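# Close the fridge door with all items inside

## Task

Get the refrigerator door completely closed, with the carton and all three bottles inside it and every bottle standing upright. The task fails if a glass bottle drops any real distance, if the door is slammed or flung open, or if the robot tips over or is left leaning.

## Robot and tools

The robot is a Hello Robot Stretch 4: an omni-wheel base, a lift that slides up a mast, and one arm that telescopes straight forward, ending in a wrist (yaw, pitch, roll) and a five-finger hand. It is roughly 1.6 m tall, and the base rim lies within 0.23 m of the base origin.

Frames. Base frame: origin on the floor below the base centre, x forward, y left, z up, in metres. hand_pose is reported in it, for a hand point 0.045 m in front of the palm; its +z runs along the straight fingers, +y out of the palm, +x across the palm away from the thumb. The printed position may be slightly off. Odometry frame is the base frame where the scene began; base_odometry counts wheel turns only, so slipping shows as travel. Heading is in rad, left positive.

move carries one action. "base" is a relative offset from where the base last reported itself, not a pose: {"translate_m": d} forward (+) or back, -2 to 2 m; {"strafe_m": d} left (+) or right, -2 to 2 m; {"rotate_rad": d} counter-clockwise (+), -3.2 to 3.2 rad. translate_m and strafe_m may be combined into one straight diagonal drive; rotate goes alone. "joints" is a single object of absolute targets by name: lift_m 0 to 1.2 m; arm_m 0 to 0.55 m of extension; wrist_yaw_rad -1.134 to 4.276 (0 ahead, + left, 3.14 folded back); wrist_pitch_rad -1.117 to 4.259 (0 level, 1.57 pointing down); wrist_roll_rad -1.117 to 4.259 (0 palm up, 1.57 palm to robot's right, 3.14 palm down). Finger targets hand_little, hand_ring, hand_middle, hand_index, hand_thumb_bend, hand_thumb_turn run -1 (closed/curled; for thumb_turn, in front of the palm) to +1 (open/straight; thumb beside palm). hand_force_limit (-1 to 1, about 0 to 10 N fingertip force, 15 N for thumb motors) and hand_speed (-0.96 to 1, full speed from +0.48) are settings, not motions. Out-of-range targets are clipped and the result reports it. Optional: "pace" ("slow", "default", "fast", "max"); "speeds" with per-joint top speeds for lift_m, arm_m and wrist joints; "contact_limits" 0 (lightest) to 1 (hardest), default 0.5, for arm_m, lift_m, translate_m, strafe_m, rotate_rad, put only next to that same command (a base limit persists until the next base action). {"end_of_arm": "enable_torque"} goes alone and revives wrist motors that shut off. "cameras" lists head_camera, head_left_camera, head_right_camera, wrist_camera or all. "blocking": true (default) waits until everything rests; false returns after about half a second while motions go on, and wait(0) then shows the "earlier move" line. A move with no action just reports state and images. A new move overrides only what it names.

wait takes seconds (0 to 10) and cameras; it ends early once running motions rest. stop brakes every motion and re-holds slack wheels; a "stop:" line says whether they hold. zoom_image takes camera and region [x0, y0, x1, y1] in pixels (at most 504 square) of that camera's newest image. show_instructions shows the reference pages. finished_scene (scene 1, optional) ends the scene for good; the goal must stay met without the robot.

Results. base_status and joint_status give "done", "moving", "off_target", or an uncommanded stop: "contact_stop" (held back, that part goes slack), "time_out", "limit_stop_at_own_body", "limit_stop_at_tilt" (lean above 6 degrees; lift, arm and wheels go slack), "torque_fault" (wrist motor limp until enable_torque). Once such a stop appears, the rest of that reply's move, wait and finished_scene calls are skipped. on_its_own reports what the robot did unasked (holding, slack, off). lidar_m: 12 distances in 30-degree sectors, first straight ahead then counter-clockwise (4th left, 7th behind, 10th right); "-" is nothing seen or closer than 0.25 m; glass may be missed. wrist_depth_mm: a 7x7 grid of depths, 100 to 2000 mm. motor_effort in percent (bracket is peak); servo_current in mA for wrist servos. turned_by_wheels vs turned_by_imu differing by over about 0.1 rad suggests a collision or slip. base_tilt gives forward and right lean in degrees. hand_stopped_by lists little, ring, middle, index, thumb_bend, thumb_turn as moving, target, force, stalled or fault; the *_load_n values are fingertip forces in N, positive pushing open.

Hand. The thumb turned in front of the palm plus the fingers can wrap objects about 0.035 to 0.065 m thick, or a handle down to 0.025 m. A finger motor only starts when its target changes; closing stops when load reaches hand_force_limit. To grip gently, close with hand_speed at -0.94 or lower. To release, send targets more open than the readings. The wrist camera sits behind the palm heel and can bump things; with palm down its image is inverted.

Caution. Self-collision stops occur with the hand over the base at low lift, or with wrist tilted up and rolled or turned right. With over 1 kg in hand and arm out past 0.2, fast base motion can tip the robot; strong pushes or pulls with a high hand can too. Push doors gently with low contact limits, move the door slowly so it neither slams nor swings open, never let the glass bottles fall, and keep the base level.

Each tool is called by a JSON object that holds its "api" and its "payload".

Reference images:

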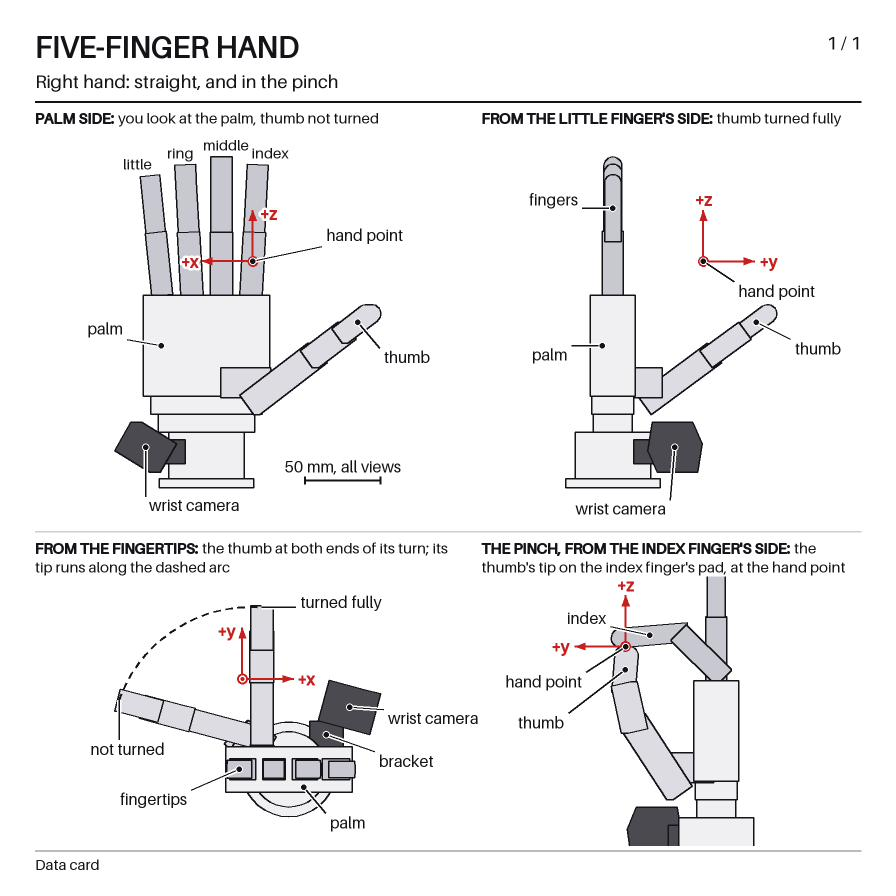

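## Session

{"api": "move", "payload": {}}

Scene clock: 0.00 s.
base_odometry: x=+0.000 y=+0.000 heading=+0.000
turned_by_wheels: +0.000
turned_by_imu: +0.000
base_tilt: forward=+0.8 right=+0.0
lidar_m: 1.66 1.69 2.24 3.38 3.44 2.37 2.31 2.56 2.10 1.34 1.39 1.77
base_status: not commanded
joint_positions: lift_m=+0.162 arm_m=+0.001 wrist_yaw_rad=+3.066 wrist_pitch_rad=+0.003 wrist_roll_rad=+0.000 hand_little=+1.000 hand_ring=+1.000 hand_middle=+1.000 hand_index=+1.000 hand_thumb_turn=+1.000 hand_thumb_bend=+1.000 hand_force_limit=+0.000 hand_speed=-0.800
joint_status: not commanded
measured_speeds: all 0
hand_stopped_by: target,target,target,target,target,target
little_load_n: 0.0
ring_load_n: 0.0
middle_load_n: 0.0
index_load_n: 0.0
thumb_bend_load_n: 0.0
thumb_turn_load_n: 0.0
motor_effort: lift_m=+19 arm_m=-4 wheel_0=-1 wheel_1=-1 wheel_2=+1
servo_current: wrist_yaw_rad=46 wrist_pitch_rad=39 wrist_roll_rad=39
hand_pose: x=-0.0401 y=+0.1347 z=+0.3995 quat_wxyz=(-0.480, -0.481, +0.519, +0.518) (m; base frame)
wrist_depth_mm: - 137 - - - - - / 110 138 274 - - - - / 125 143 281 - - - - / - - - - - - - / 1708 1708 1618 1808 1808 - - / 1042 1042 124 121 - - - / 788 - - - - - -
pictures: head_camera, head_left_camera, head_right_camera, wrist_camera

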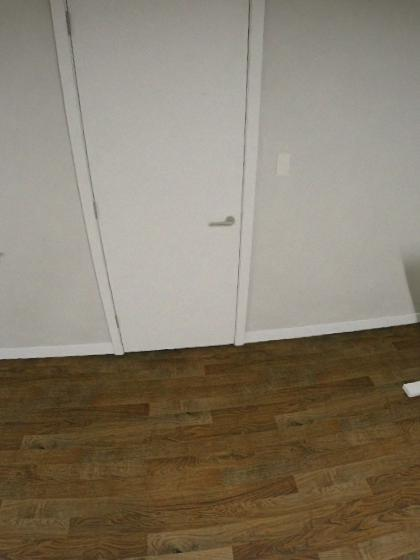

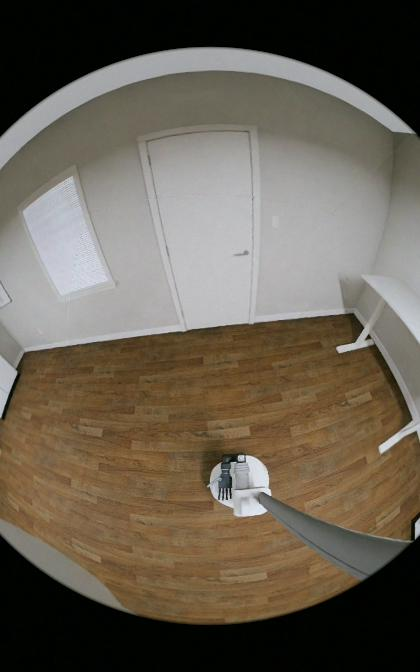

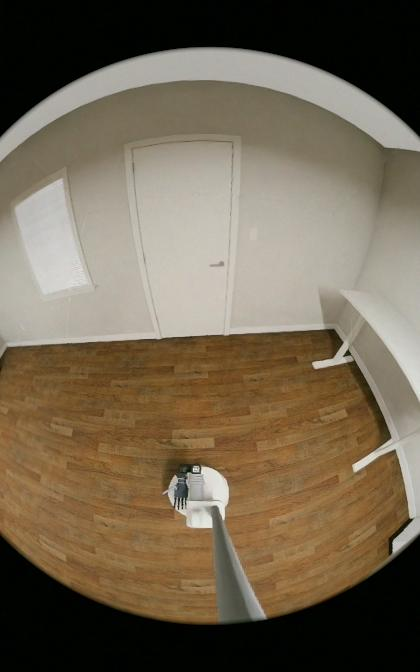

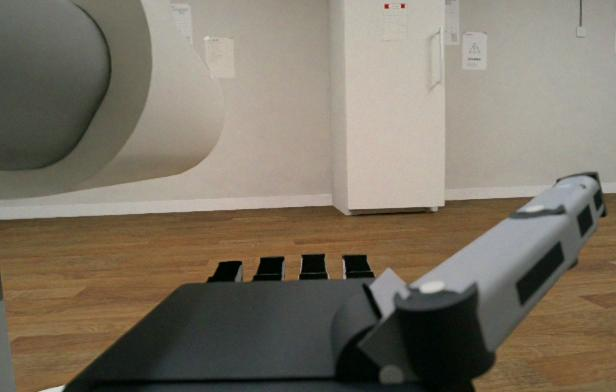

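{"api": "move", "payload": {"base": {"rotate_rad": 2.85}, "cameras": ["head_camera","head_left_camera","head_right_camera"]}}

Scene clock: 6.00 s.
move: done
base_odometry: x=+0.000 y=+0.000 heading=+2.850
turned_by_wheels: +2.850
turned_by_imu: +2.811
base_tilt: forward=+0.8 right=+0.0
lidar_m: 2.29 2.84 2.08 1.34 1.33 1.48 1.69 1.66 1.88 2.92 3.34 3.56
base_status: done
joint_positions: lift_m=+0.162 arm_m=+0.001 wrist_yaw_rad=+3.066 wrist_pitch_rad=+0.003 wrist_roll_rad=+0.000 hand_little=+1.000 hand_ring=+1.000 hand_middle=+1.000 hand_index=+1.000 hand_thumb_turn=+1.000 hand_thumb_bend=+1.000 hand_force_limit=+0.000 hand_speed=-0.800
joint_status: not commanded
measured_speeds: all 0
hand_stopped_by: target,target,target,target,target,target
little_load_n: 0.0
ring_load_n: 0.0
middle_load_n: 0.0
index_load_n: 0.0
thumb_bend_load_n: 0.0
thumb_turn_load_n: 0.0
motor_effort: lift_m=+20(20) arm_m=-4(4) wheel_0=-2(8) wheel_1=-1(6) wheel_2=+1(8)
servo_current: wrist_yaw_rad=46(59) wrist_pitch_rad=46(46) wrist_roll_rad=52(59)
hand_pose: x=-0.0401 y=+0.1347 z=+0.3995 quat_wxyz=(-0.480, -0.481, +0.519, +0.518)
wrist_depth_mm: - 137 1756 - - - - / 109 138 208 - - - - / 126 143 247 - - - - / 140 - 1921 - - - - / 1499 1537 1464 1618 1708 - - / 1025 1025 124 121 - - - / 741 - - - - - -

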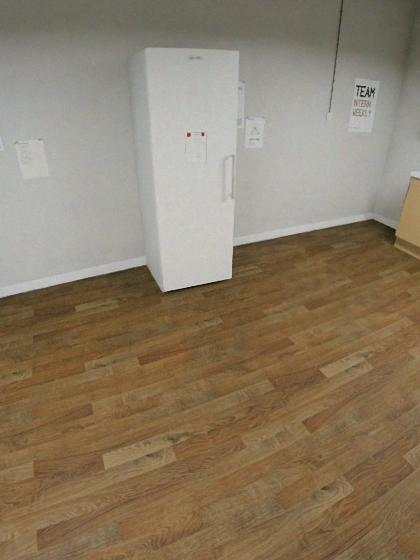

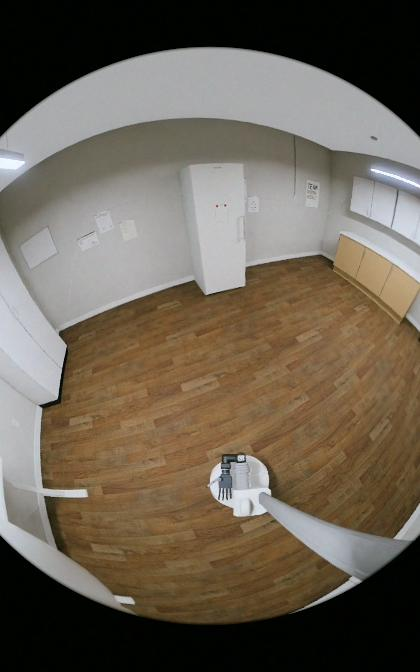

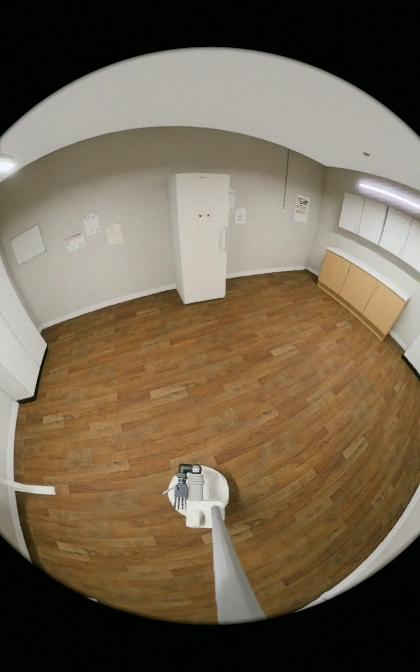

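{"api": "zoom_image", "payload": {"camera": "head_camera", "region": [110, 30, 280, 300]}}

Scaled by 1.867 from the camera's image (finer frame: 1200x1600).

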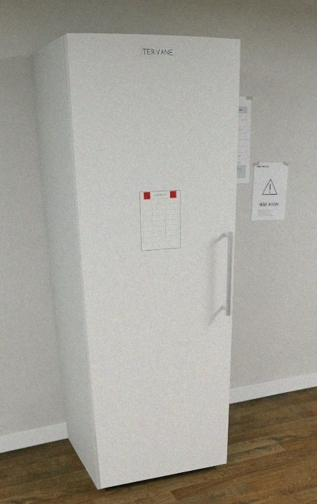

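{"api": "move", "payload": {"base": {"translate_m": 0.9, "strafe_m": -0.3}, "cameras": ["head_camera","head_left_camera","head_right_camera"]}}

{"api": "zoom_image", "payload": {"camera": "head_camera", "region": [50, 0, 350, 400]}}

Scene clock: 21.60 s.
move: done
base_odometry: x=-0.776 y=+0.546 heading=+2.850
turned_by_wheels: +0.000
turned_by_imu: -0.004
base_tilt: forward=+0.8 right=+0.0
lidar_m: 1.49 1.50 2.34 2.33 2.01 2.13 2.40 2.39 2.65 2.76 2.73 2.68
base_status: done
joint_positions: lift_m=+0.162 arm_m=+0.001 wrist_yaw_rad=+3.066 wrist_pitch_rad=+0.003 wrist_roll_rad=+0.000 hand_little=+1.000 hand_ring=+1.000 hand_middle=+1.000 hand_index=+1.000 hand_thumb_turn=+1.000 hand_thumb_bend=+1.000 hand_force_limit=+0.000 hand_speed=-0.800
joint_status: not commanded
measured_speeds: all 0
hand_stopped_by: target,target,target,target,target,target
little_load_n: 0.0
ring_load_n: 0.0
middle_load_n: 0.0
index_load_n: 0.0
thumb_bend_load_n: 0.0
thumb_turn_load_n: 0.0
motor_effort: lift_m=+20(20) arm_m=-4(4) wheel_0=+0(8) wheel_1=+1(5) wheel_2=+1(9)
servo_current: wrist_yaw_rad=33(65) wrist_pitch_rad=46(52) wrist_roll_rad=39(59)
hand_pose: x=-0.0401 y=+0.1347 z=+0.3995 quat_wxyz=(-0.480, -0.481, +0.519, +0.518)
wrist_depth_mm: - 137 - - - - - / 110 138 247 - - - - / 125 143 287 - - - - / - - - - - - - / 1708 1708 1618 1808 1708 - - / 1042 1025 124 121 - - - / 788 - - - - - -

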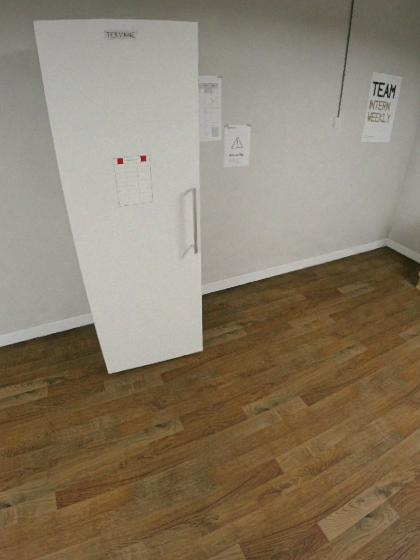

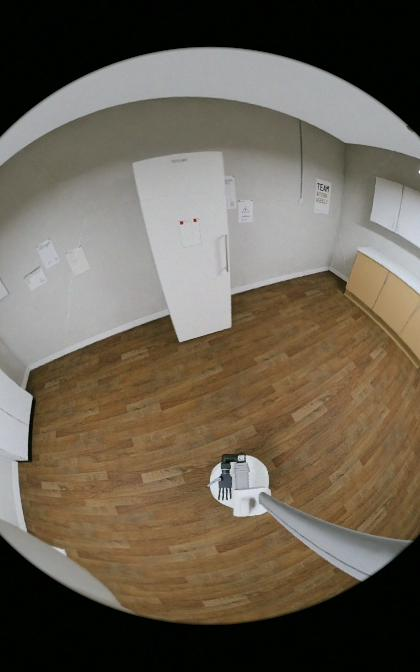

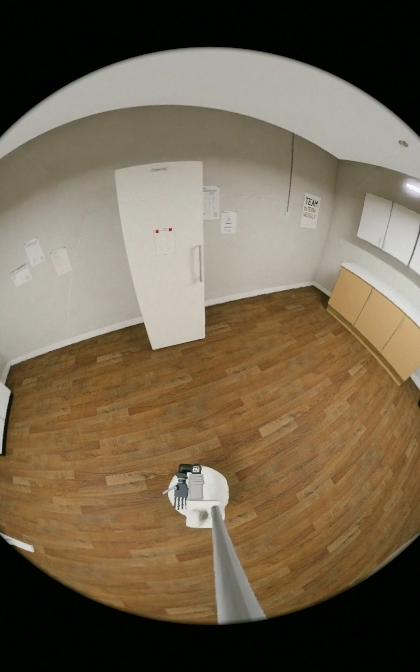

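Scaled by 1.260 from the camera's image (finer frame: 1200x1600).

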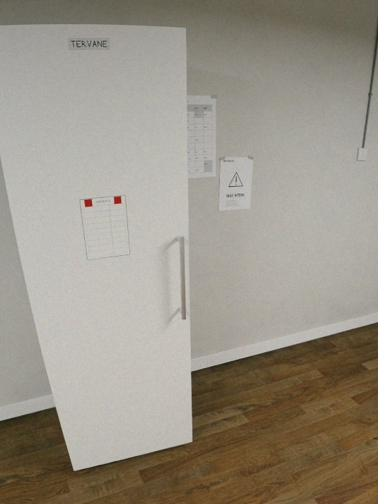

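{"api": "move", "payload": {"base": {"translate_m": 0.6, "strafe_m": -0.9}}}

{"api": "move", "payload": {"base": {"rotate_rad": 0.6}, "cameras": ["head_camera","head_left_camera","head_right_camera"]}}

Scene clock: 30.60 s.
move: done
base_odometry: x=-1.092 y=+1.581 heading=+2.850
turned_by_wheels: +0.000
turned_by_imu: -0.009
base_tilt: forward=+0.8 right=+0.0
lidar_m: 1.91 1.24 1.38 3.25 3.13 3.27 2.68 2.63 2.32 1.68 1.67 1.85
base_status: done
joint_positions: lift_m=+0.162 arm_m=+0.001 wrist_yaw_rad=+3.066 wrist_pitch_rad=+0.003 wrist_roll_rad=+0.000 hand_little=+1.000 hand_ring=+1.000 hand_middle=+1.000 hand_index=+1.000 hand_thumb_turn=+1.000 hand_thumb_bend=+1.000 hand_force_limit=+0.000 hand_speed=-0.800
joint_status: not commanded
measured_speeds: all 0
hand_stopped_by: target,target,target,target,target,target
little_load_n: 0.0
ring_load_n: 0.0
middle_load_n: 0.0
index_load_n: 0.0
thumb_bend_load_n: 0.0
thumb_turn_load_n: 0.0
motor_effort: lift_m=+20(20) arm_m=-4(4) wheel_0=-1(10) wheel_1=-2(5) wheel_2=-2(7)
servo_current: wrist_yaw_rad=46(65) wrist_pitch_rad=39(52) wrist_roll_rad=46(59)
hand_pose: x=-0.0401 y=+0.1347 z=+0.3995 quat_wxyz=(-0.480, -0.481, +0.519, +0.518)
wrist_depth_mm: - 137 - - - - - / 109 138 239 - - - - / 127 142 277 - - - - / - - - - - - - / 1661 1661 1618 1756 1708 - - / 1042 1025 124 121 - - - / 741 - - - - - -
pictures: none

Scene clock: 32.13 s.
move: done
base_odometry: x=-1.092 y=+1.581 heading=-2.834
turned_by_wheels: +0.600
turned_by_imu: +0.591
base_tilt: forward=+0.8 right=+0.0
lidar_m: 1.25 1.45 3.36 3.10 3.11 2.65 2.64 2.22 1.68 1.67 1.94 1.90
base_status: done
joint_positions: lift_m=+0.162 arm_m=+0.001 wrist_yaw_rad=+3.066 wrist_pitch_rad=+0.003 wrist_roll_rad=+0.000 hand_little=+1.000 hand_ring=+1.000 hand_middle=+1.000 hand_index=+1.000 hand_thumb_turn=+1.000 hand_thumb_bend=+1.000 hand_force_limit=+0.000 hand_speed=-0.800
joint_status: not commanded
measured_speeds: all 0
hand_stopped_by: target,target,target,target,target,target
little_load_n: 0.0
ring_load_n: 0.0
middle_load_n: 0.0
index_load_n: 0.0
thumb_bend_load_n: 0.0
thumb_turn_load_n: 0.0
motor_effort: lift_m=+20(20) arm_m=-4(4) wheel_0=-1(6) wheel_1=-2(7) wheel_2=-2(7)
servo_current: wrist_yaw_rad=39(59) wrist_pitch_rad=39(52) wrist_roll_rad=46(52)
hand_pose: x=-0.0401 y=+0.1347 z=+0.3995 quat_wxyz=(-0.480, -0.481, +0.519, +0.518)
wrist_depth_mm: - 137 - - - - - / 110 138 276 - - - - / 125 143 279 - - - - / - - - - - - - / 1708 1661 1661 1756 1708 - - / 1042 1025 124 121 - - - / 788 - - - - - -

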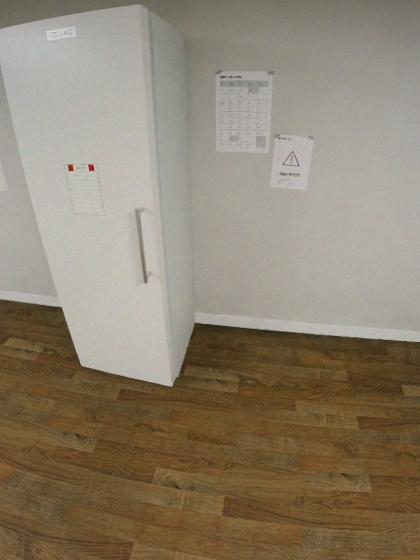

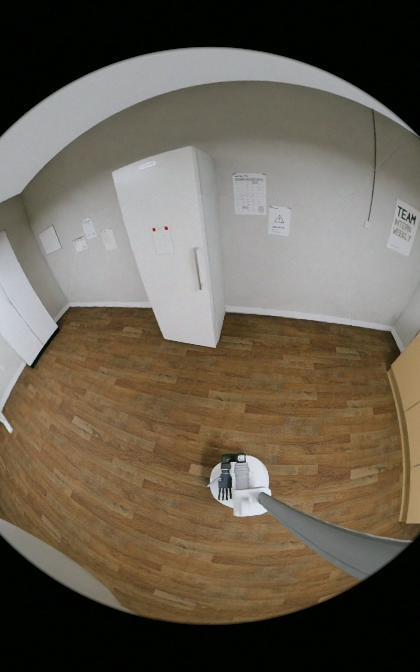

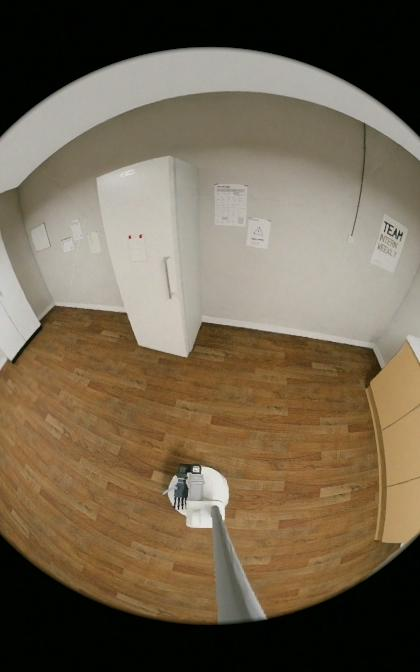

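{"api": "zoom_image", "payload": {"camera": "head_camera", "region": [60, 0, 240, 400]}}

{"api": "zoom_image", "payload": {"camera": "head_camera", "region": [130, 180, 230, 400]}}

Scaled by 1.260 from the camera's image (finer frame: 1200x1600).

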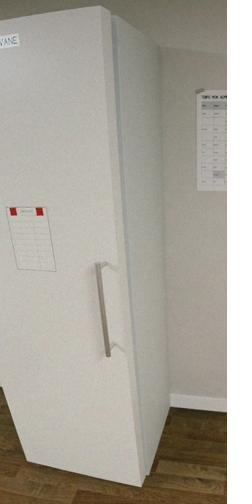

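Scaled by 2.291 from the camera's image (finer frame: 1200x1600).

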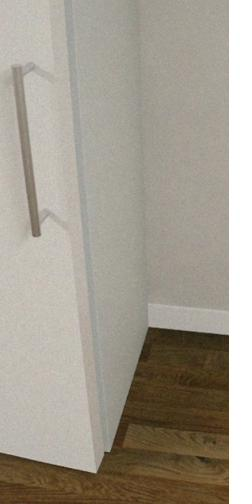

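{"api": "move", "payload": {"joints": {"lift_m": 0.75, "wrist_yaw_rad": 0.0, "wrist_pitch_rad": 0.0, "wrist_roll_rad": 1.57}, "cameras": ["all"]}}

Scene clock: 43.10 s.
move: done
base_odometry: x=-1.092 y=+1.581 heading=-2.834
turned_by_wheels: +0.000
turned_by_imu: -0.002
base_tilt: forward=+0.8 right=+0.0
lidar_m: 1.26 1.42 3.34 3.10 3.14 2.63 2.64 2.22 1.66 1.67 1.89 1.90
base_status: not commanded
joint_positions: lift_m=+0.750 arm_m=+0.001 wrist_yaw_rad=+0.002 wrist_pitch_rad=+0.003 wrist_roll_rad=+1.568 hand_little=+1.000 hand_ring=+1.000 hand_middle=+1.000 hand_index=+1.000 hand_thumb_turn=+1.000 hand_thumb_bend=+1.000 hand_force_limit=+0.000 hand_speed=-0.800
joint_status: all done
measured_speeds: all 0
hand_stopped_by: target,target,target,target,target,target
little_load_n: 0.0
ring_load_n: 0.0
middle_load_n: 0.0
index_load_n: 0.0
thumb_bend_load_n: 0.0
thumb_turn_load_n: 0.0
motor_effort: lift_m=+23(31) arm_m=-4(4) wheel_0=-2(2) wheel_1=-2(2) wheel_2=-2(2)
servo_current: wrist_yaw_rad=46(111) wrist_pitch_rad=46(85) wrist_roll_rad=39(85)
hand_pose: x=+0.3935 y=-0.1473 z=+0.8964 quat_wxyz=(+0.000, +0.708, +0.001, +0.706)
wrist_depth_mm: - - - - - 1576 1281 / - - - - - 1618 1281 / - - - - - 1618 1281 / - - - - - 1618 - / - - - 202 - - - / - - 124 121 - - - / - - - - - - -
pictures: head_camera, head_left_camera, head_right_camera, wrist_camera

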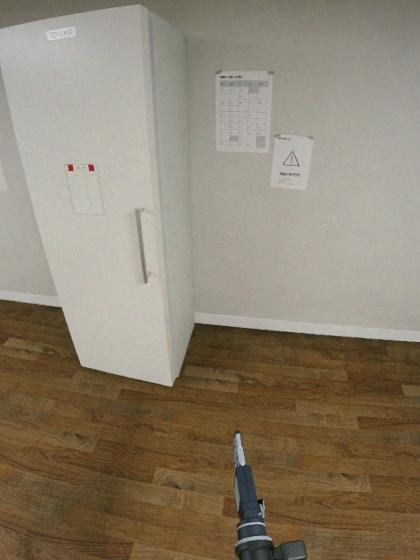

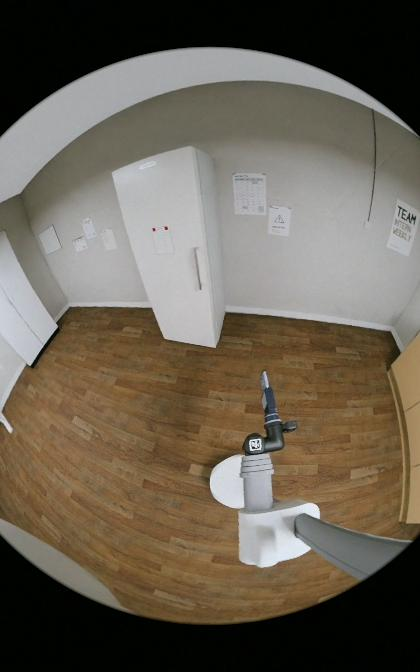

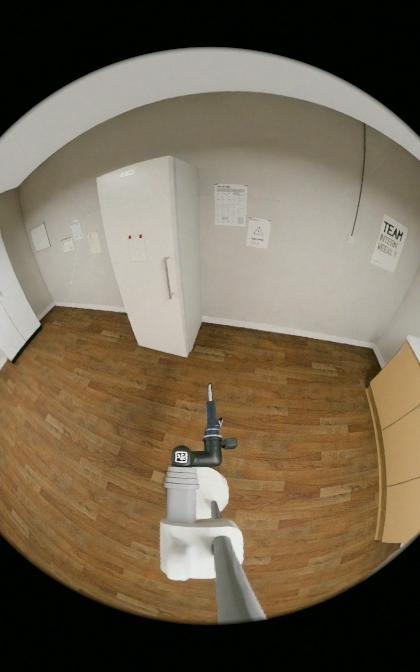

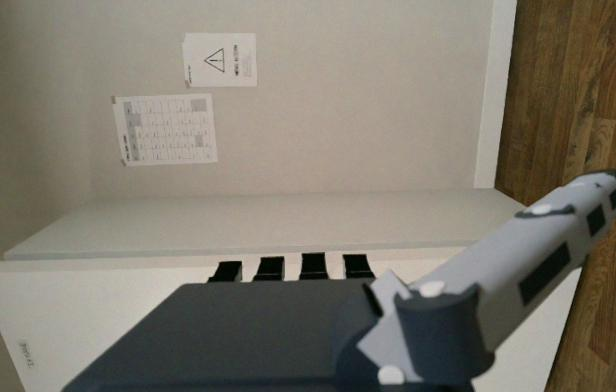

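{"api": "zoom_image", "payload": {"camera": "wrist_camera", "region": [0, 170, 400, 300]}}

{"api": "zoom_image", "payload": {"camera": "wrist_camera", "region": [400, 170, 616, 300]}}

Scaled by 1.260.

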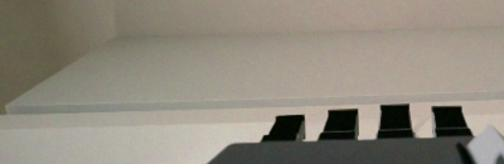

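Scaled by 2.333.

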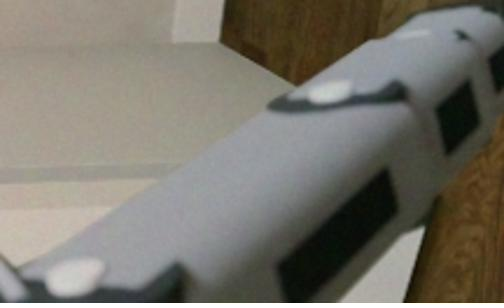

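{"api": "move", "payload": {"base": {"translate_m": 0.71, "strafe_m": -0.77}}}

{"api": "move", "payload": {"base": {"rotate_rad": 1.27}, "cameras": ["all"]}}

Scene clock: 71.00 s.
move: done
base_odometry: x=-2.001 y=+2.100 heading=-2.834
turned_by_wheels: +0.000
turned_by_imu: -0.005
base_tilt: forward=+0.8 right=+0.0
lidar_m: 1.03 1.20 1.09 3.88 4.09 3.49 2.77 1.34 1.09 1.08 1.27 1.05
base_status: done
joint_positions: lift_m=+0.750 arm_m=+0.001 wrist_yaw_rad=+0.001 wrist_pitch_rad=+0.003 wrist_roll_rad=+1.568 hand_little=+1.000 hand_ring=+1.000 hand_middle=+1.000 hand_index=+1.000 hand_thumb_turn=+1.000 hand_thumb_bend=+1.000 hand_force_limit=+0.000 hand_speed=-0.800
joint_status: not commanded
measured_speeds: all 0
hand_stopped_by: target,target,target,target,target,target
little_load_n: 0.0
ring_load_n: 0.0
middle_load_n: 0.0
index_load_n: 0.0
thumb_bend_load_n: 0.0
thumb_turn_load_n: 0.0
motor_effort: lift_m=+23(24) arm_m=-4(4) wheel_0=-2(10) wheel_1=-1(6) wheel_2=+1(7)
servo_current: wrist_yaw_rad=46(65) wrist_pitch_rad=46(52) wrist_roll_rad=33(65)
hand_pose: x=+0.3935 y=-0.1474 z=+0.8965 quat_wxyz=(+0.000, +0.708, +0.001, +0.706)
wrist_depth_mm: - - - - - - - / - - - - - - - / - - - - - - - / - - - - - - - / - - - - - - - / - - 124 121 - - - / - - - - - - -
pictures: none

Scene clock: 73.00 s.
move: done
base_odometry: x=-2.002 y=+2.100 heading=-1.564
turned_by_wheels: +1.270
turned_by_imu: +1.252
base_tilt: forward=+0.8 right=+0.0
lidar_m: 1.08 3.90 3.74 3.49 1.74 1.16 1.07 1.11 1.14 1.02 1.07 1.08
base_status: done
joint_positions: lift_m=+0.750 arm_m=+0.001 wrist_yaw_rad=+0.001 wrist_pitch_rad=+0.003 wrist_roll_rad=+1.568 hand_little=+1.000 hand_ring=+1.000 hand_middle=+1.000 hand_index=+1.000 hand_thumb_turn=+1.000 hand_thumb_bend=+1.000 hand_force_limit=+0.000 hand_speed=-0.800
joint_status: not commanded
measured_speeds: all 0
hand_stopped_by: target,target,target,target,target,target
little_load_n: 0.0
ring_load_n: 0.0
middle_load_n: 0.0
index_load_n: 0.0
thumb_bend_load_n: 0.0
thumb_turn_load_n: 0.0
motor_effort: lift_m=+24(24) arm_m=-4(4) wheel_0=-2(7) wheel_1=+1(6) wheel_2=-2(8)
servo_current: wrist_yaw_rad=46(65) wrist_pitch_rad=39(52) wrist_roll_rad=26(52)
hand_pose: x=+0.3934 y=-0.1475 z=+0.8965 quat_wxyz=(+0.001, +0.708, +0.001, +0.706)
wrist_depth_mm: - - - - - - - / - - - - - - - / - - - - - 1863 1308 / - - - - - 1863 - / - - - - - - - / - - 124 121 - - - / - - - - - - -
pictures: head_camera, head_left_camera, head_right_camera, wrist_camera

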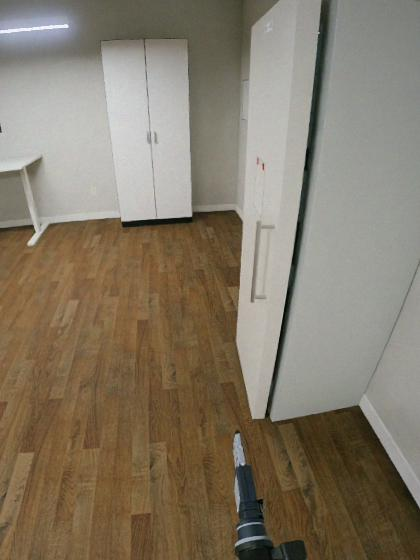

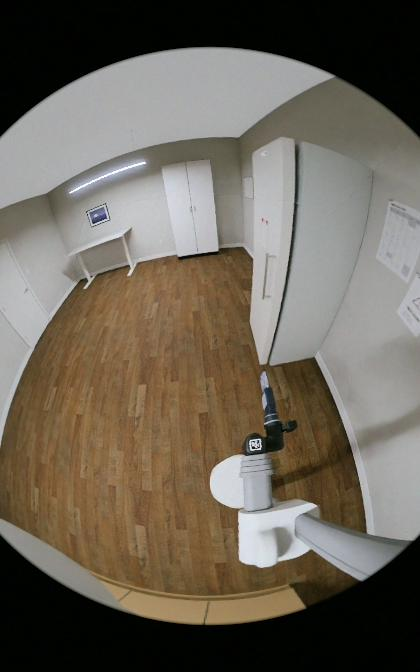

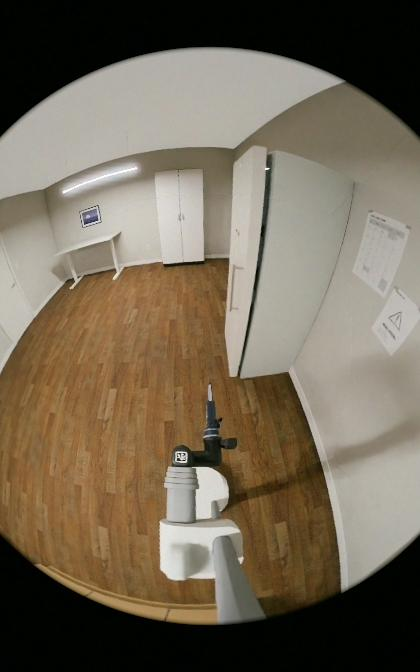

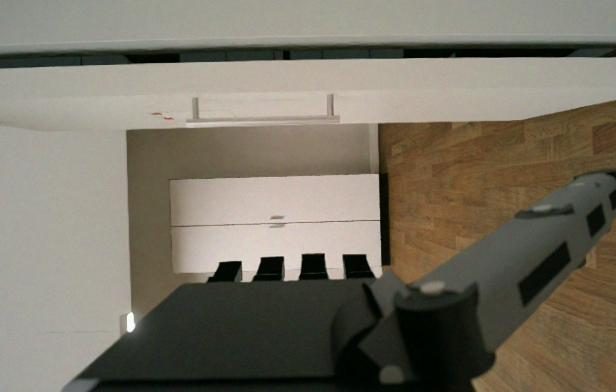

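Door is ajar with a gap. Look into it.

{"api": "zoom_image", "payload": {"camera": "wrist_camera", "region": [0, 30, 308, 140]}}

{"api": "zoom_image", "payload": {"camera": "wrist_camera", "region": [308, 30, 616, 140]}}

{"api": "zoom_image", "payload": {"camera": "head_camera", "region": [220, 0, 340, 200]}}

{"api": "zoom_image", "payload": {"camera": "head_camera", "region": [220, 200, 340, 430]}}

Scaled by 1.636.

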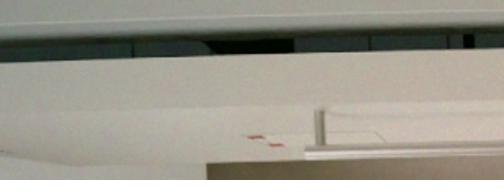

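Scaled by 1.636.

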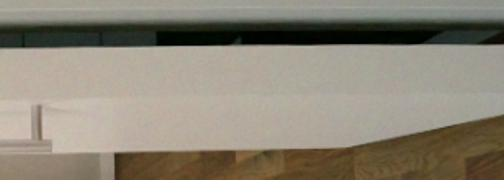

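Scaled by 2.520 from the camera's image (finer frame: 1200x1600).

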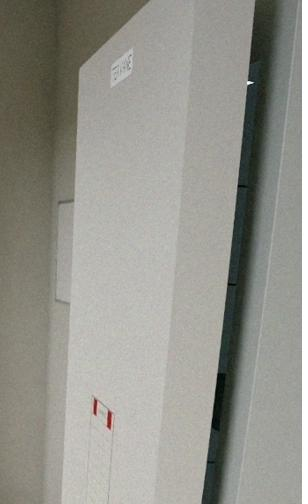

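Scaled by 2.191 from the camera's image (finer frame: 1200x1600).

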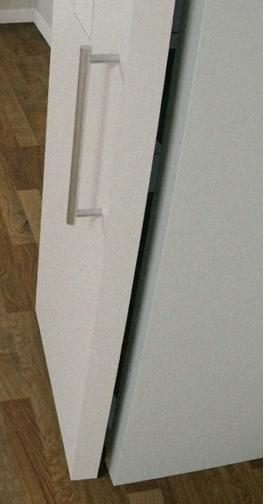

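{"api": "move", "payload": {"base": {"translate_m": 0.25, "strafe_m": -0.30}, "cameras": ["head_camera","wrist_camera"]}}

{"api": "zoom_image", "payload": {"camera": "wrist_camera", "region": [0, 100, 308, 300]}}

{"api": "zoom_image", "payload": {"camera": "wrist_camera", "region": [308, 100, 616, 300]}}

Scene clock: 139.83 s.
move: done
base_odometry: x=-2.300 y=+1.848 heading=-1.564
turned_by_wheels: +0.000
turned_by_imu: -0.001
base_tilt: forward=+0.8 right=+0.0
lidar_m: 0.78 3.76 4.08 3.78 2.13 1.40 1.30 1.17 0.79 0.72 0.75 0.84
base_status: done
joint_positions: lift_m=+0.750 arm_m=+0.001 wrist_yaw_rad=+0.001 wrist_pitch_rad=+0.003 wrist_roll_rad=+1.568 hand_little=+1.000 hand_ring=+1.000 hand_middle=+1.000 hand_index=+1.000 hand_thumb_turn=+1.000 hand_thumb_bend=+1.000 hand_force_limit=+0.000 hand_speed=-0.800
joint_status: not commanded
measured_speeds: translate_m=+0.000 strafe_m=+0.000 rotate_rad=+0.001 lift_m=+0.000 arm_m=+0.000 wrist_yaw_rad=+0.000 wrist_pitch_rad=+0.000 wrist_roll_rad=+0.000
hand_stopped_by: target,target,target,target,target,target
little_load_n: 0.0
ring_load_n: 0.0
middle_load_n: 0.0
index_load_n: 0.0
thumb_bend_load_n: 0.0
thumb_turn_load_n: 0.0
motor_effort: lift_m=+23(24) arm_m=-4(4) wheel_0=+0(11) wheel_1=-1(5) wheel_2=+0(8)
servo_current: wrist_yaw_rad=39(59) wrist_pitch_rad=39(52) wrist_roll_rad=39(59)
hand_pose: x=+0.3934 y=-0.1475 z=+0.8965 quat_wxyz=(+0.001, +0.708, +0.001, +0.706)
wrist_depth_mm: 564 569 - - - - - / 569 574 - - - - - / 569 569 - - - - - / 634 615 768 759 917 842 - / - - - - - - - / - - 124 121 - - - / - - - - - - -

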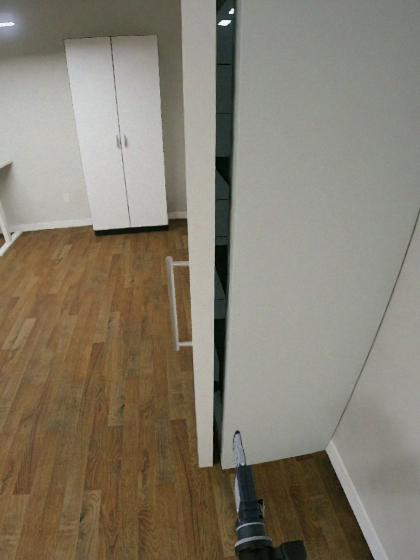

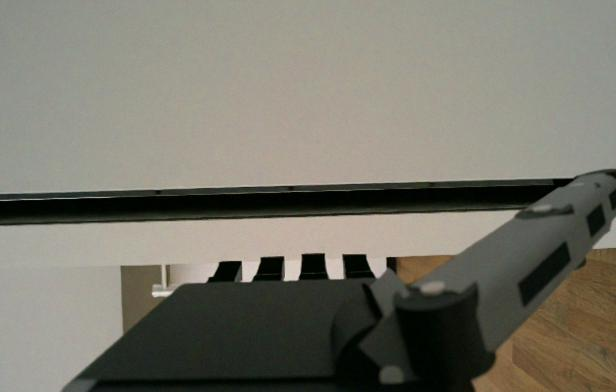

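Scaled by 1.636.

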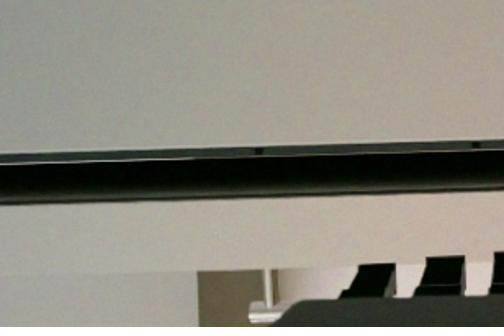

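Scaled by 1.636.

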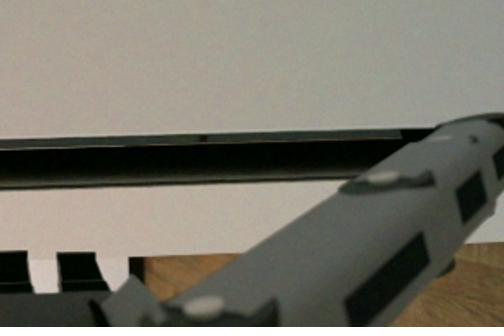

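{"api": "zoom_image", "payload": {"camera": "head_camera", "region": [170, 0, 270, 130]}}

{"api": "zoom_image", "payload": {"camera": "head_camera", "region": [180, 110, 270, 240]}}

{"api": "zoom_image", "payload": {"camera": "head_camera", "region": [180, 220, 270, 350]}}

{"api": "zoom_image", "payload": {"camera": "head_camera", "region": [180, 340, 270, 470]}}

Scaled by 3.877 from the camera's image (finer frame: 1200x1600).

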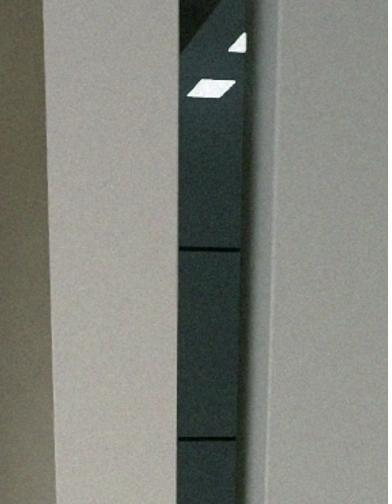

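Scaled by 3.877 from the camera's image (finer frame: 1200x1600).

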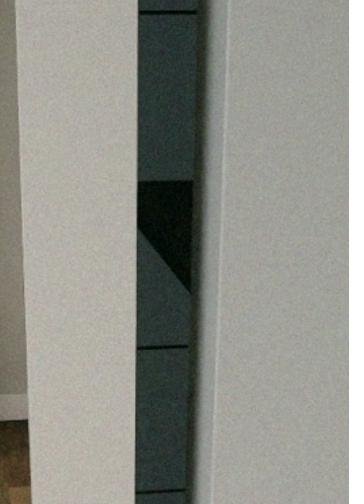

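Scaled by 3.877 from the camera's image (finer frame: 1200x1600).

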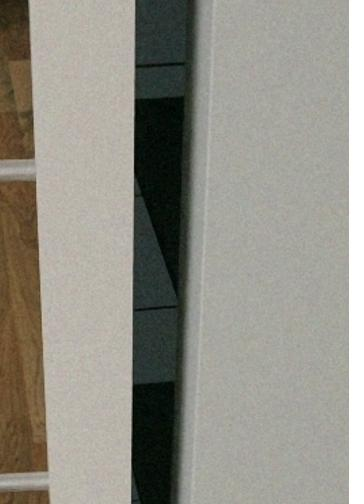

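Scaled by 3.877 from the camera's image (finer frame: 1200x1600).

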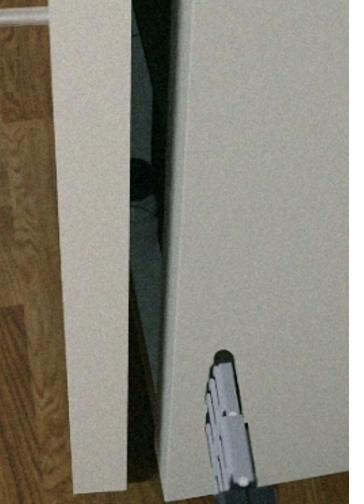

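{"api": "move", "payload": {"joints": {"lift_m": 0.3}, "cameras": ["head_camera","wrist_camera"]}}

{"api": "zoom_image", "payload": {"camera": "wrist_camera", "region": [0, 150, 200, 280]}}

{"api": "zoom_image", "payload": {"camera": "wrist_camera", "region": [200, 150, 400, 280]}}

{"api": "zoom_image", "payload": {"camera": "wrist_camera", "region": [400, 150, 616, 280]}}

Scene clock: 154.10 s.
move: done
base_odometry: x=-2.300 y=+1.848 heading=-1.564
turned_by_wheels: +0.000
turned_by_imu: -0.002
base_tilt: forward=+0.8 right=+0.0
lidar_m: 0.77 3.75 4.10 3.77 2.09 1.39 1.31 1.16 0.78 0.72 0.75 0.85
base_status: not commanded
joint_positions: lift_m=+0.300 arm_m=+0.001 wrist_yaw_rad=+0.001 wrist_pitch_rad=+0.003 wrist_roll_rad=+1.568 hand_little=+1.000 hand_ring=+1.000 hand_middle=+1.000 hand_index=+1.000 hand_thumb_turn=+1.000 hand_thumb_bend=+1.000 hand_force_limit=+0.000 hand_speed=-0.800
joint_status: all done
measured_speeds: all 0
hand_stopped_by: target,target,target,target,target,target
little_load_n: 0.0
ring_load_n: 0.0
middle_load_n: 0.0
index_load_n: 0.0
thumb_bend_load_n: 0.0
thumb_turn_load_n: 0.0
motor_effort: lift_m=+15(23) arm_m=-4(5) wheel_0=+0(0) wheel_1=-1(2) wheel_2=+0(0)
servo_current: wrist_yaw_rad=39(72) wrist_pitch_rad=46(52) wrist_roll_rad=46(59)
hand_pose: x=+0.3934 y=-0.1475 z=+0.4472 quat_wxyz=(+0.001, +0.708, +0.001, +0.706)
wrist_depth_mm: 569 569 - - - - 591 / 569 574 - - - - - / 564 569 - - - - - / 634 621 759 976 891 831 - / - - - - - - - / - - 124 121 - - - / - - - - - - -

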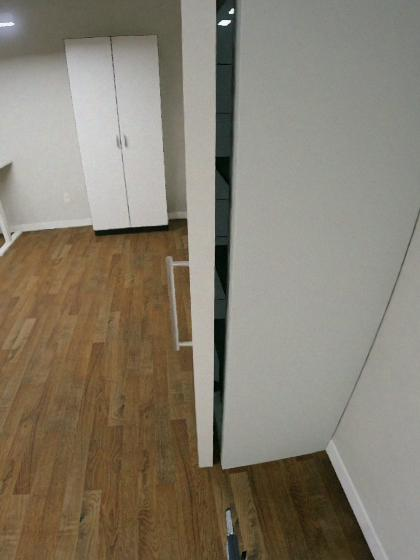

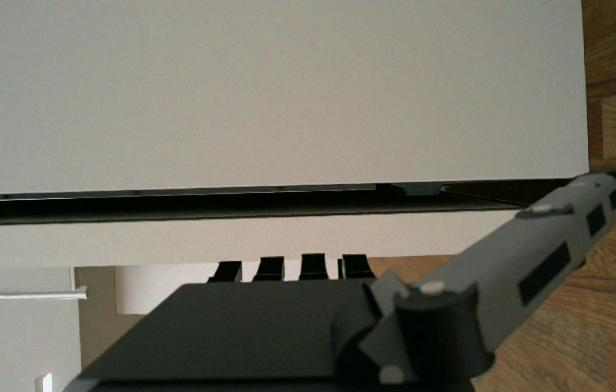

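Scaled by 2.520.

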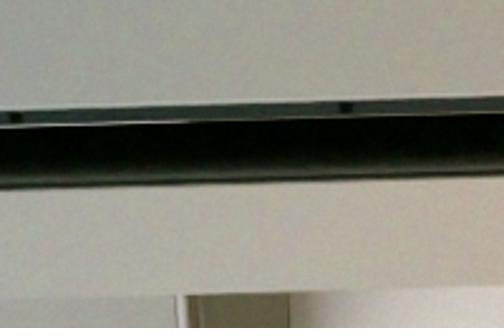

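Scaled by 2.520.

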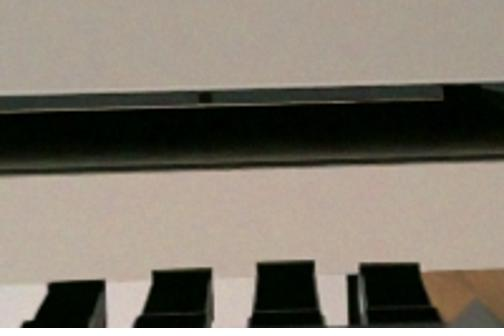

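Scaled by 2.333.

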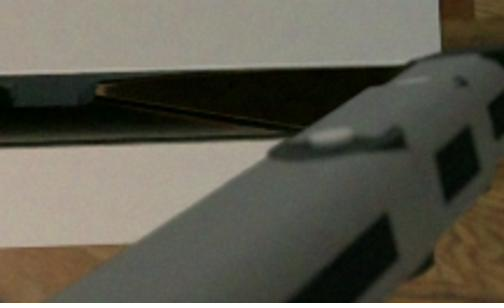

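{"api": "move", "payload": {"base": {"strafe_m": -0.025}, "joints": {"lift_m": 0.75, "arm_m": 0.25}, "cameras": ["head_camera","wrist_camera"]}}

{"api": "zoom_image", "payload": {"camera": "wrist_camera", "region": [150, 130, 450, 300]}}

Scene clock: 170.70 s.
move: done
base_odometry: x=-2.325 y=+1.848 heading=-1.564
turned_by_wheels: +0.000
turned_by_imu: -0.003
base_tilt: forward=+0.8 right=+0.0
lidar_m: 0.77 3.77 4.08 3.80 2.06 1.42 1.30 1.15 0.72 0.69 0.72 0.84
base_status: done
joint_positions: lift_m=+0.750 arm_m=+0.250 wrist_yaw_rad=+0.001 wrist_pitch_rad=+0.003 wrist_roll_rad=+1.568 hand_little=+1.000 hand_ring=+1.000 hand_middle=+1.000 hand_index=+1.000 hand_thumb_turn=+1.000 hand_thumb_bend=+1.000 hand_force_limit=+0.000 hand_speed=-0.800
joint_status: all done
measured_speeds: all 0
hand_stopped_by: target,target,target,target,target,target
little_load_n: 0.0
ring_load_n: 0.0
middle_load_n: 0.0
index_load_n: 0.0
thumb_bend_load_n: 0.0
thumb_turn_load_n: 0.0
motor_effort: lift_m=+24(31) arm_m=+6(13) wheel_0=-1(7) wheel_1=+1(8) wheel_2=-1(3)
servo_current: wrist_yaw_rad=33(65) wrist_pitch_rad=46(52) wrist_roll_rad=33(52)
hand_pose: x=+0.6422 y=-0.1475 z=+0.8964 quat_wxyz=(+0.001, +0.708, +0.001, +0.706)
wrist_depth_mm: 327 329 330 334 336 338 342 / 327 329 332 332 334 338 340 / 327 329 329 332 336 338 340 / 324 327 330 334 336 338 - / 445 439 427 473 466 517 - / - 349 124 121 - - - / - - - - - - -

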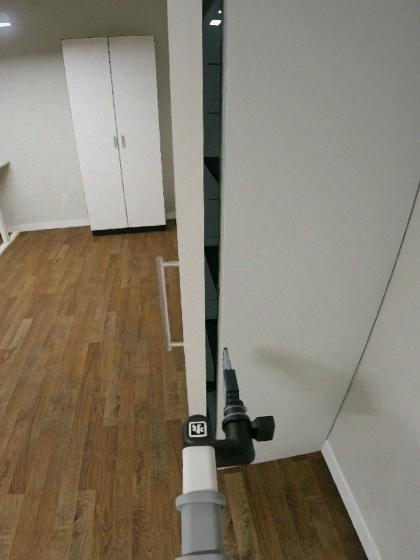

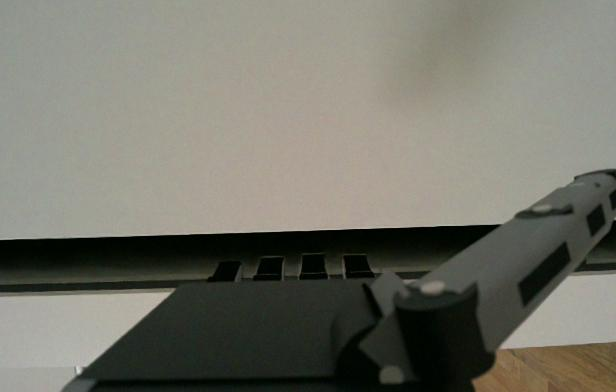

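Scaled by 1.680.

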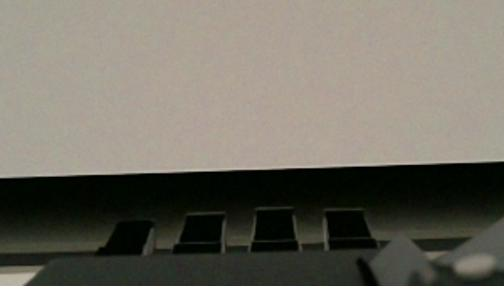

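{"api": "move", "payload": {"base": {"strafe_m": 0.015}}}

{"api": "move", "payload": {"joints": {"arm_m": 0.34}, "contact_limits": {"arm_m": 0.0}, "pace": "slow", "cameras": ["head_camera","wrist_camera"]}}

{"api": "zoom_image", "payload": {"camera": "wrist_camera", "region": [150, 130, 450, 330]}}

{"api": "zoom_image", "payload": {"camera": "head_camera", "region": [150, 300, 280, 470]}}

Scene clock: 179.87 s.
move: done
base_odometry: x=-2.310 y=+1.848 heading=-1.564
turned_by_wheels: +0.000
turned_by_imu: -0.001
base_tilt: forward=+0.8 right=+0.0
lidar_m: 0.79 3.73 4.09 3.79 2.10 1.37 1.30 1.15 0.76 0.72 0.72 0.81
base_status: done
joint_positions: lift_m=+0.750 arm_m=+0.250 wrist_yaw_rad=+0.001 wrist_pitch_rad=+0.003 wrist_roll_rad=+1.568 hand_little=+1.000 hand_ring=+1.000 hand_middle=+1.000 hand_index=+1.000 hand_thumb_turn=+1.000 hand_thumb_bend=+1.000 hand_force_limit=+0.000 hand_speed=-0.800
joint_status: not commanded
measured_speeds: all 0
hand_stopped_by: target,target,target,target,target,target
little_load_n: 0.0
ring_load_n: 0.0
middle_load_n: 0.0
index_load_n: 0.0
thumb_bend_load_n: 0.0
thumb_turn_load_n: 0.0
motor_effort: lift_m=+23(24) arm_m=+6(6) wheel_0=+1(10) wheel_1=+1(8) wheel_2=-1(1)
servo_current: wrist_yaw_rad=59(59) wrist_pitch_rad=39(52) wrist_roll_rad=52(52)
hand_pose: x=+0.6422 y=-0.1475 z=+0.8964 quat_wxyz=(+0.001, +0.708, +0.001, +0.706)
wrist_depth_mm: 325 329 330 332 336 338 342 / 324 329 330 330 334 338 338 / 325 327 327 332 334 340 340 / 325 325 329 332 336 338 - / 439 496 477 466 449 - - / - - 124 121 - - - / - - - - - - -
pictures: none

Scene clock: 182.03 s.
move: done
base_odometry: x=-2.310 y=+1.848 heading=-1.564
turned_by_wheels: +0.000
turned_by_imu: -0.001
base_tilt: forward=+0.9 right=+0.0
lidar_m: 0.79 3.75 4.07 3.78 2.07 1.42 1.33 1.17 0.76 0.71 0.73 0.85
base_status: not commanded
joint_positions: lift_m=+0.750 arm_m=+0.340 wrist_yaw_rad=+0.001 wrist_pitch_rad=+0.003 wrist_roll_rad=+1.568 hand_little=+1.000 hand_ring=+1.000 hand_middle=+1.000 hand_index=+1.000 hand_thumb_turn=+1.000 hand_thumb_bend=+1.000 hand_force_limit=+0.000 hand_speed=-0.800
joint_status: all done
measured_speeds: all 0
hand_stopped_by: target,target,target,target,target,target
little_load_n: 0.0
ring_load_n: 0.0
middle_load_n: 0.0
index_load_n: 0.0
thumb_bend_load_n: 0.0
thumb_turn_load_n: 0.0
motor_effort: lift_m=+23(24) arm_m=+6(11) wheel_0=+1(1) wheel_1=+1(1) wheel_2=-1(1)
servo_current: wrist_yaw_rad=33(59) wrist_pitch_rad=39(52) wrist_roll_rad=33(59)
contact_limits: arm_m 0
hand_pose: x=+0.7322 y=-0.1475 z=+0.8964 quat_wxyz=(+0.001, +0.708, +0.001, +0.706)
wrist_depth_mm: 236 238 241 243 243 246 247 / 236 237 239 242 243 245 246 / 236 238 240 242 243 246 247 / 236 238 239 242 243 246 - / 389 379 373 410 397 452 - / 306 277 124 121 - - - / - - - - - - -

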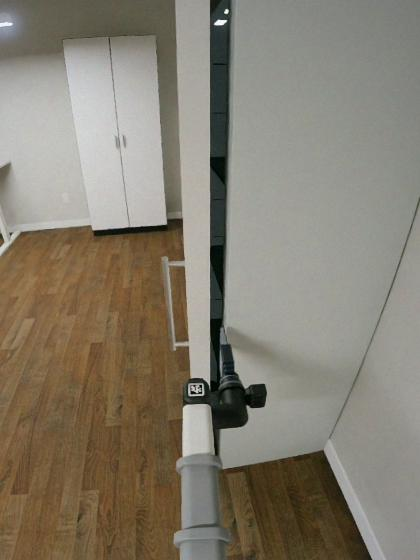

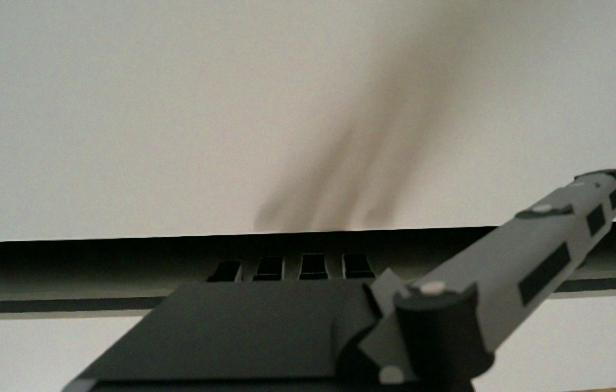

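Scaled by 1.680.

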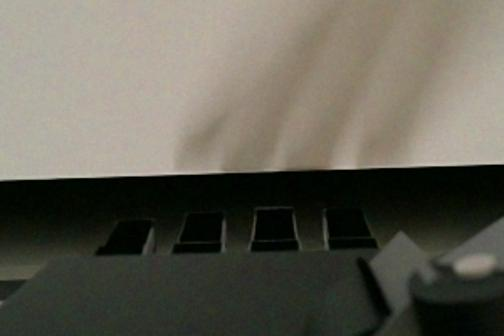

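Scaled by 2.965 from the camera's image (finer frame: 1200x1600).

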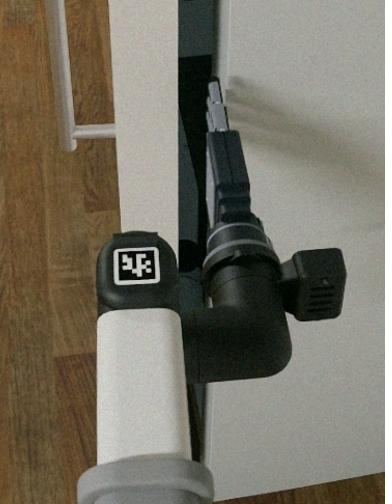

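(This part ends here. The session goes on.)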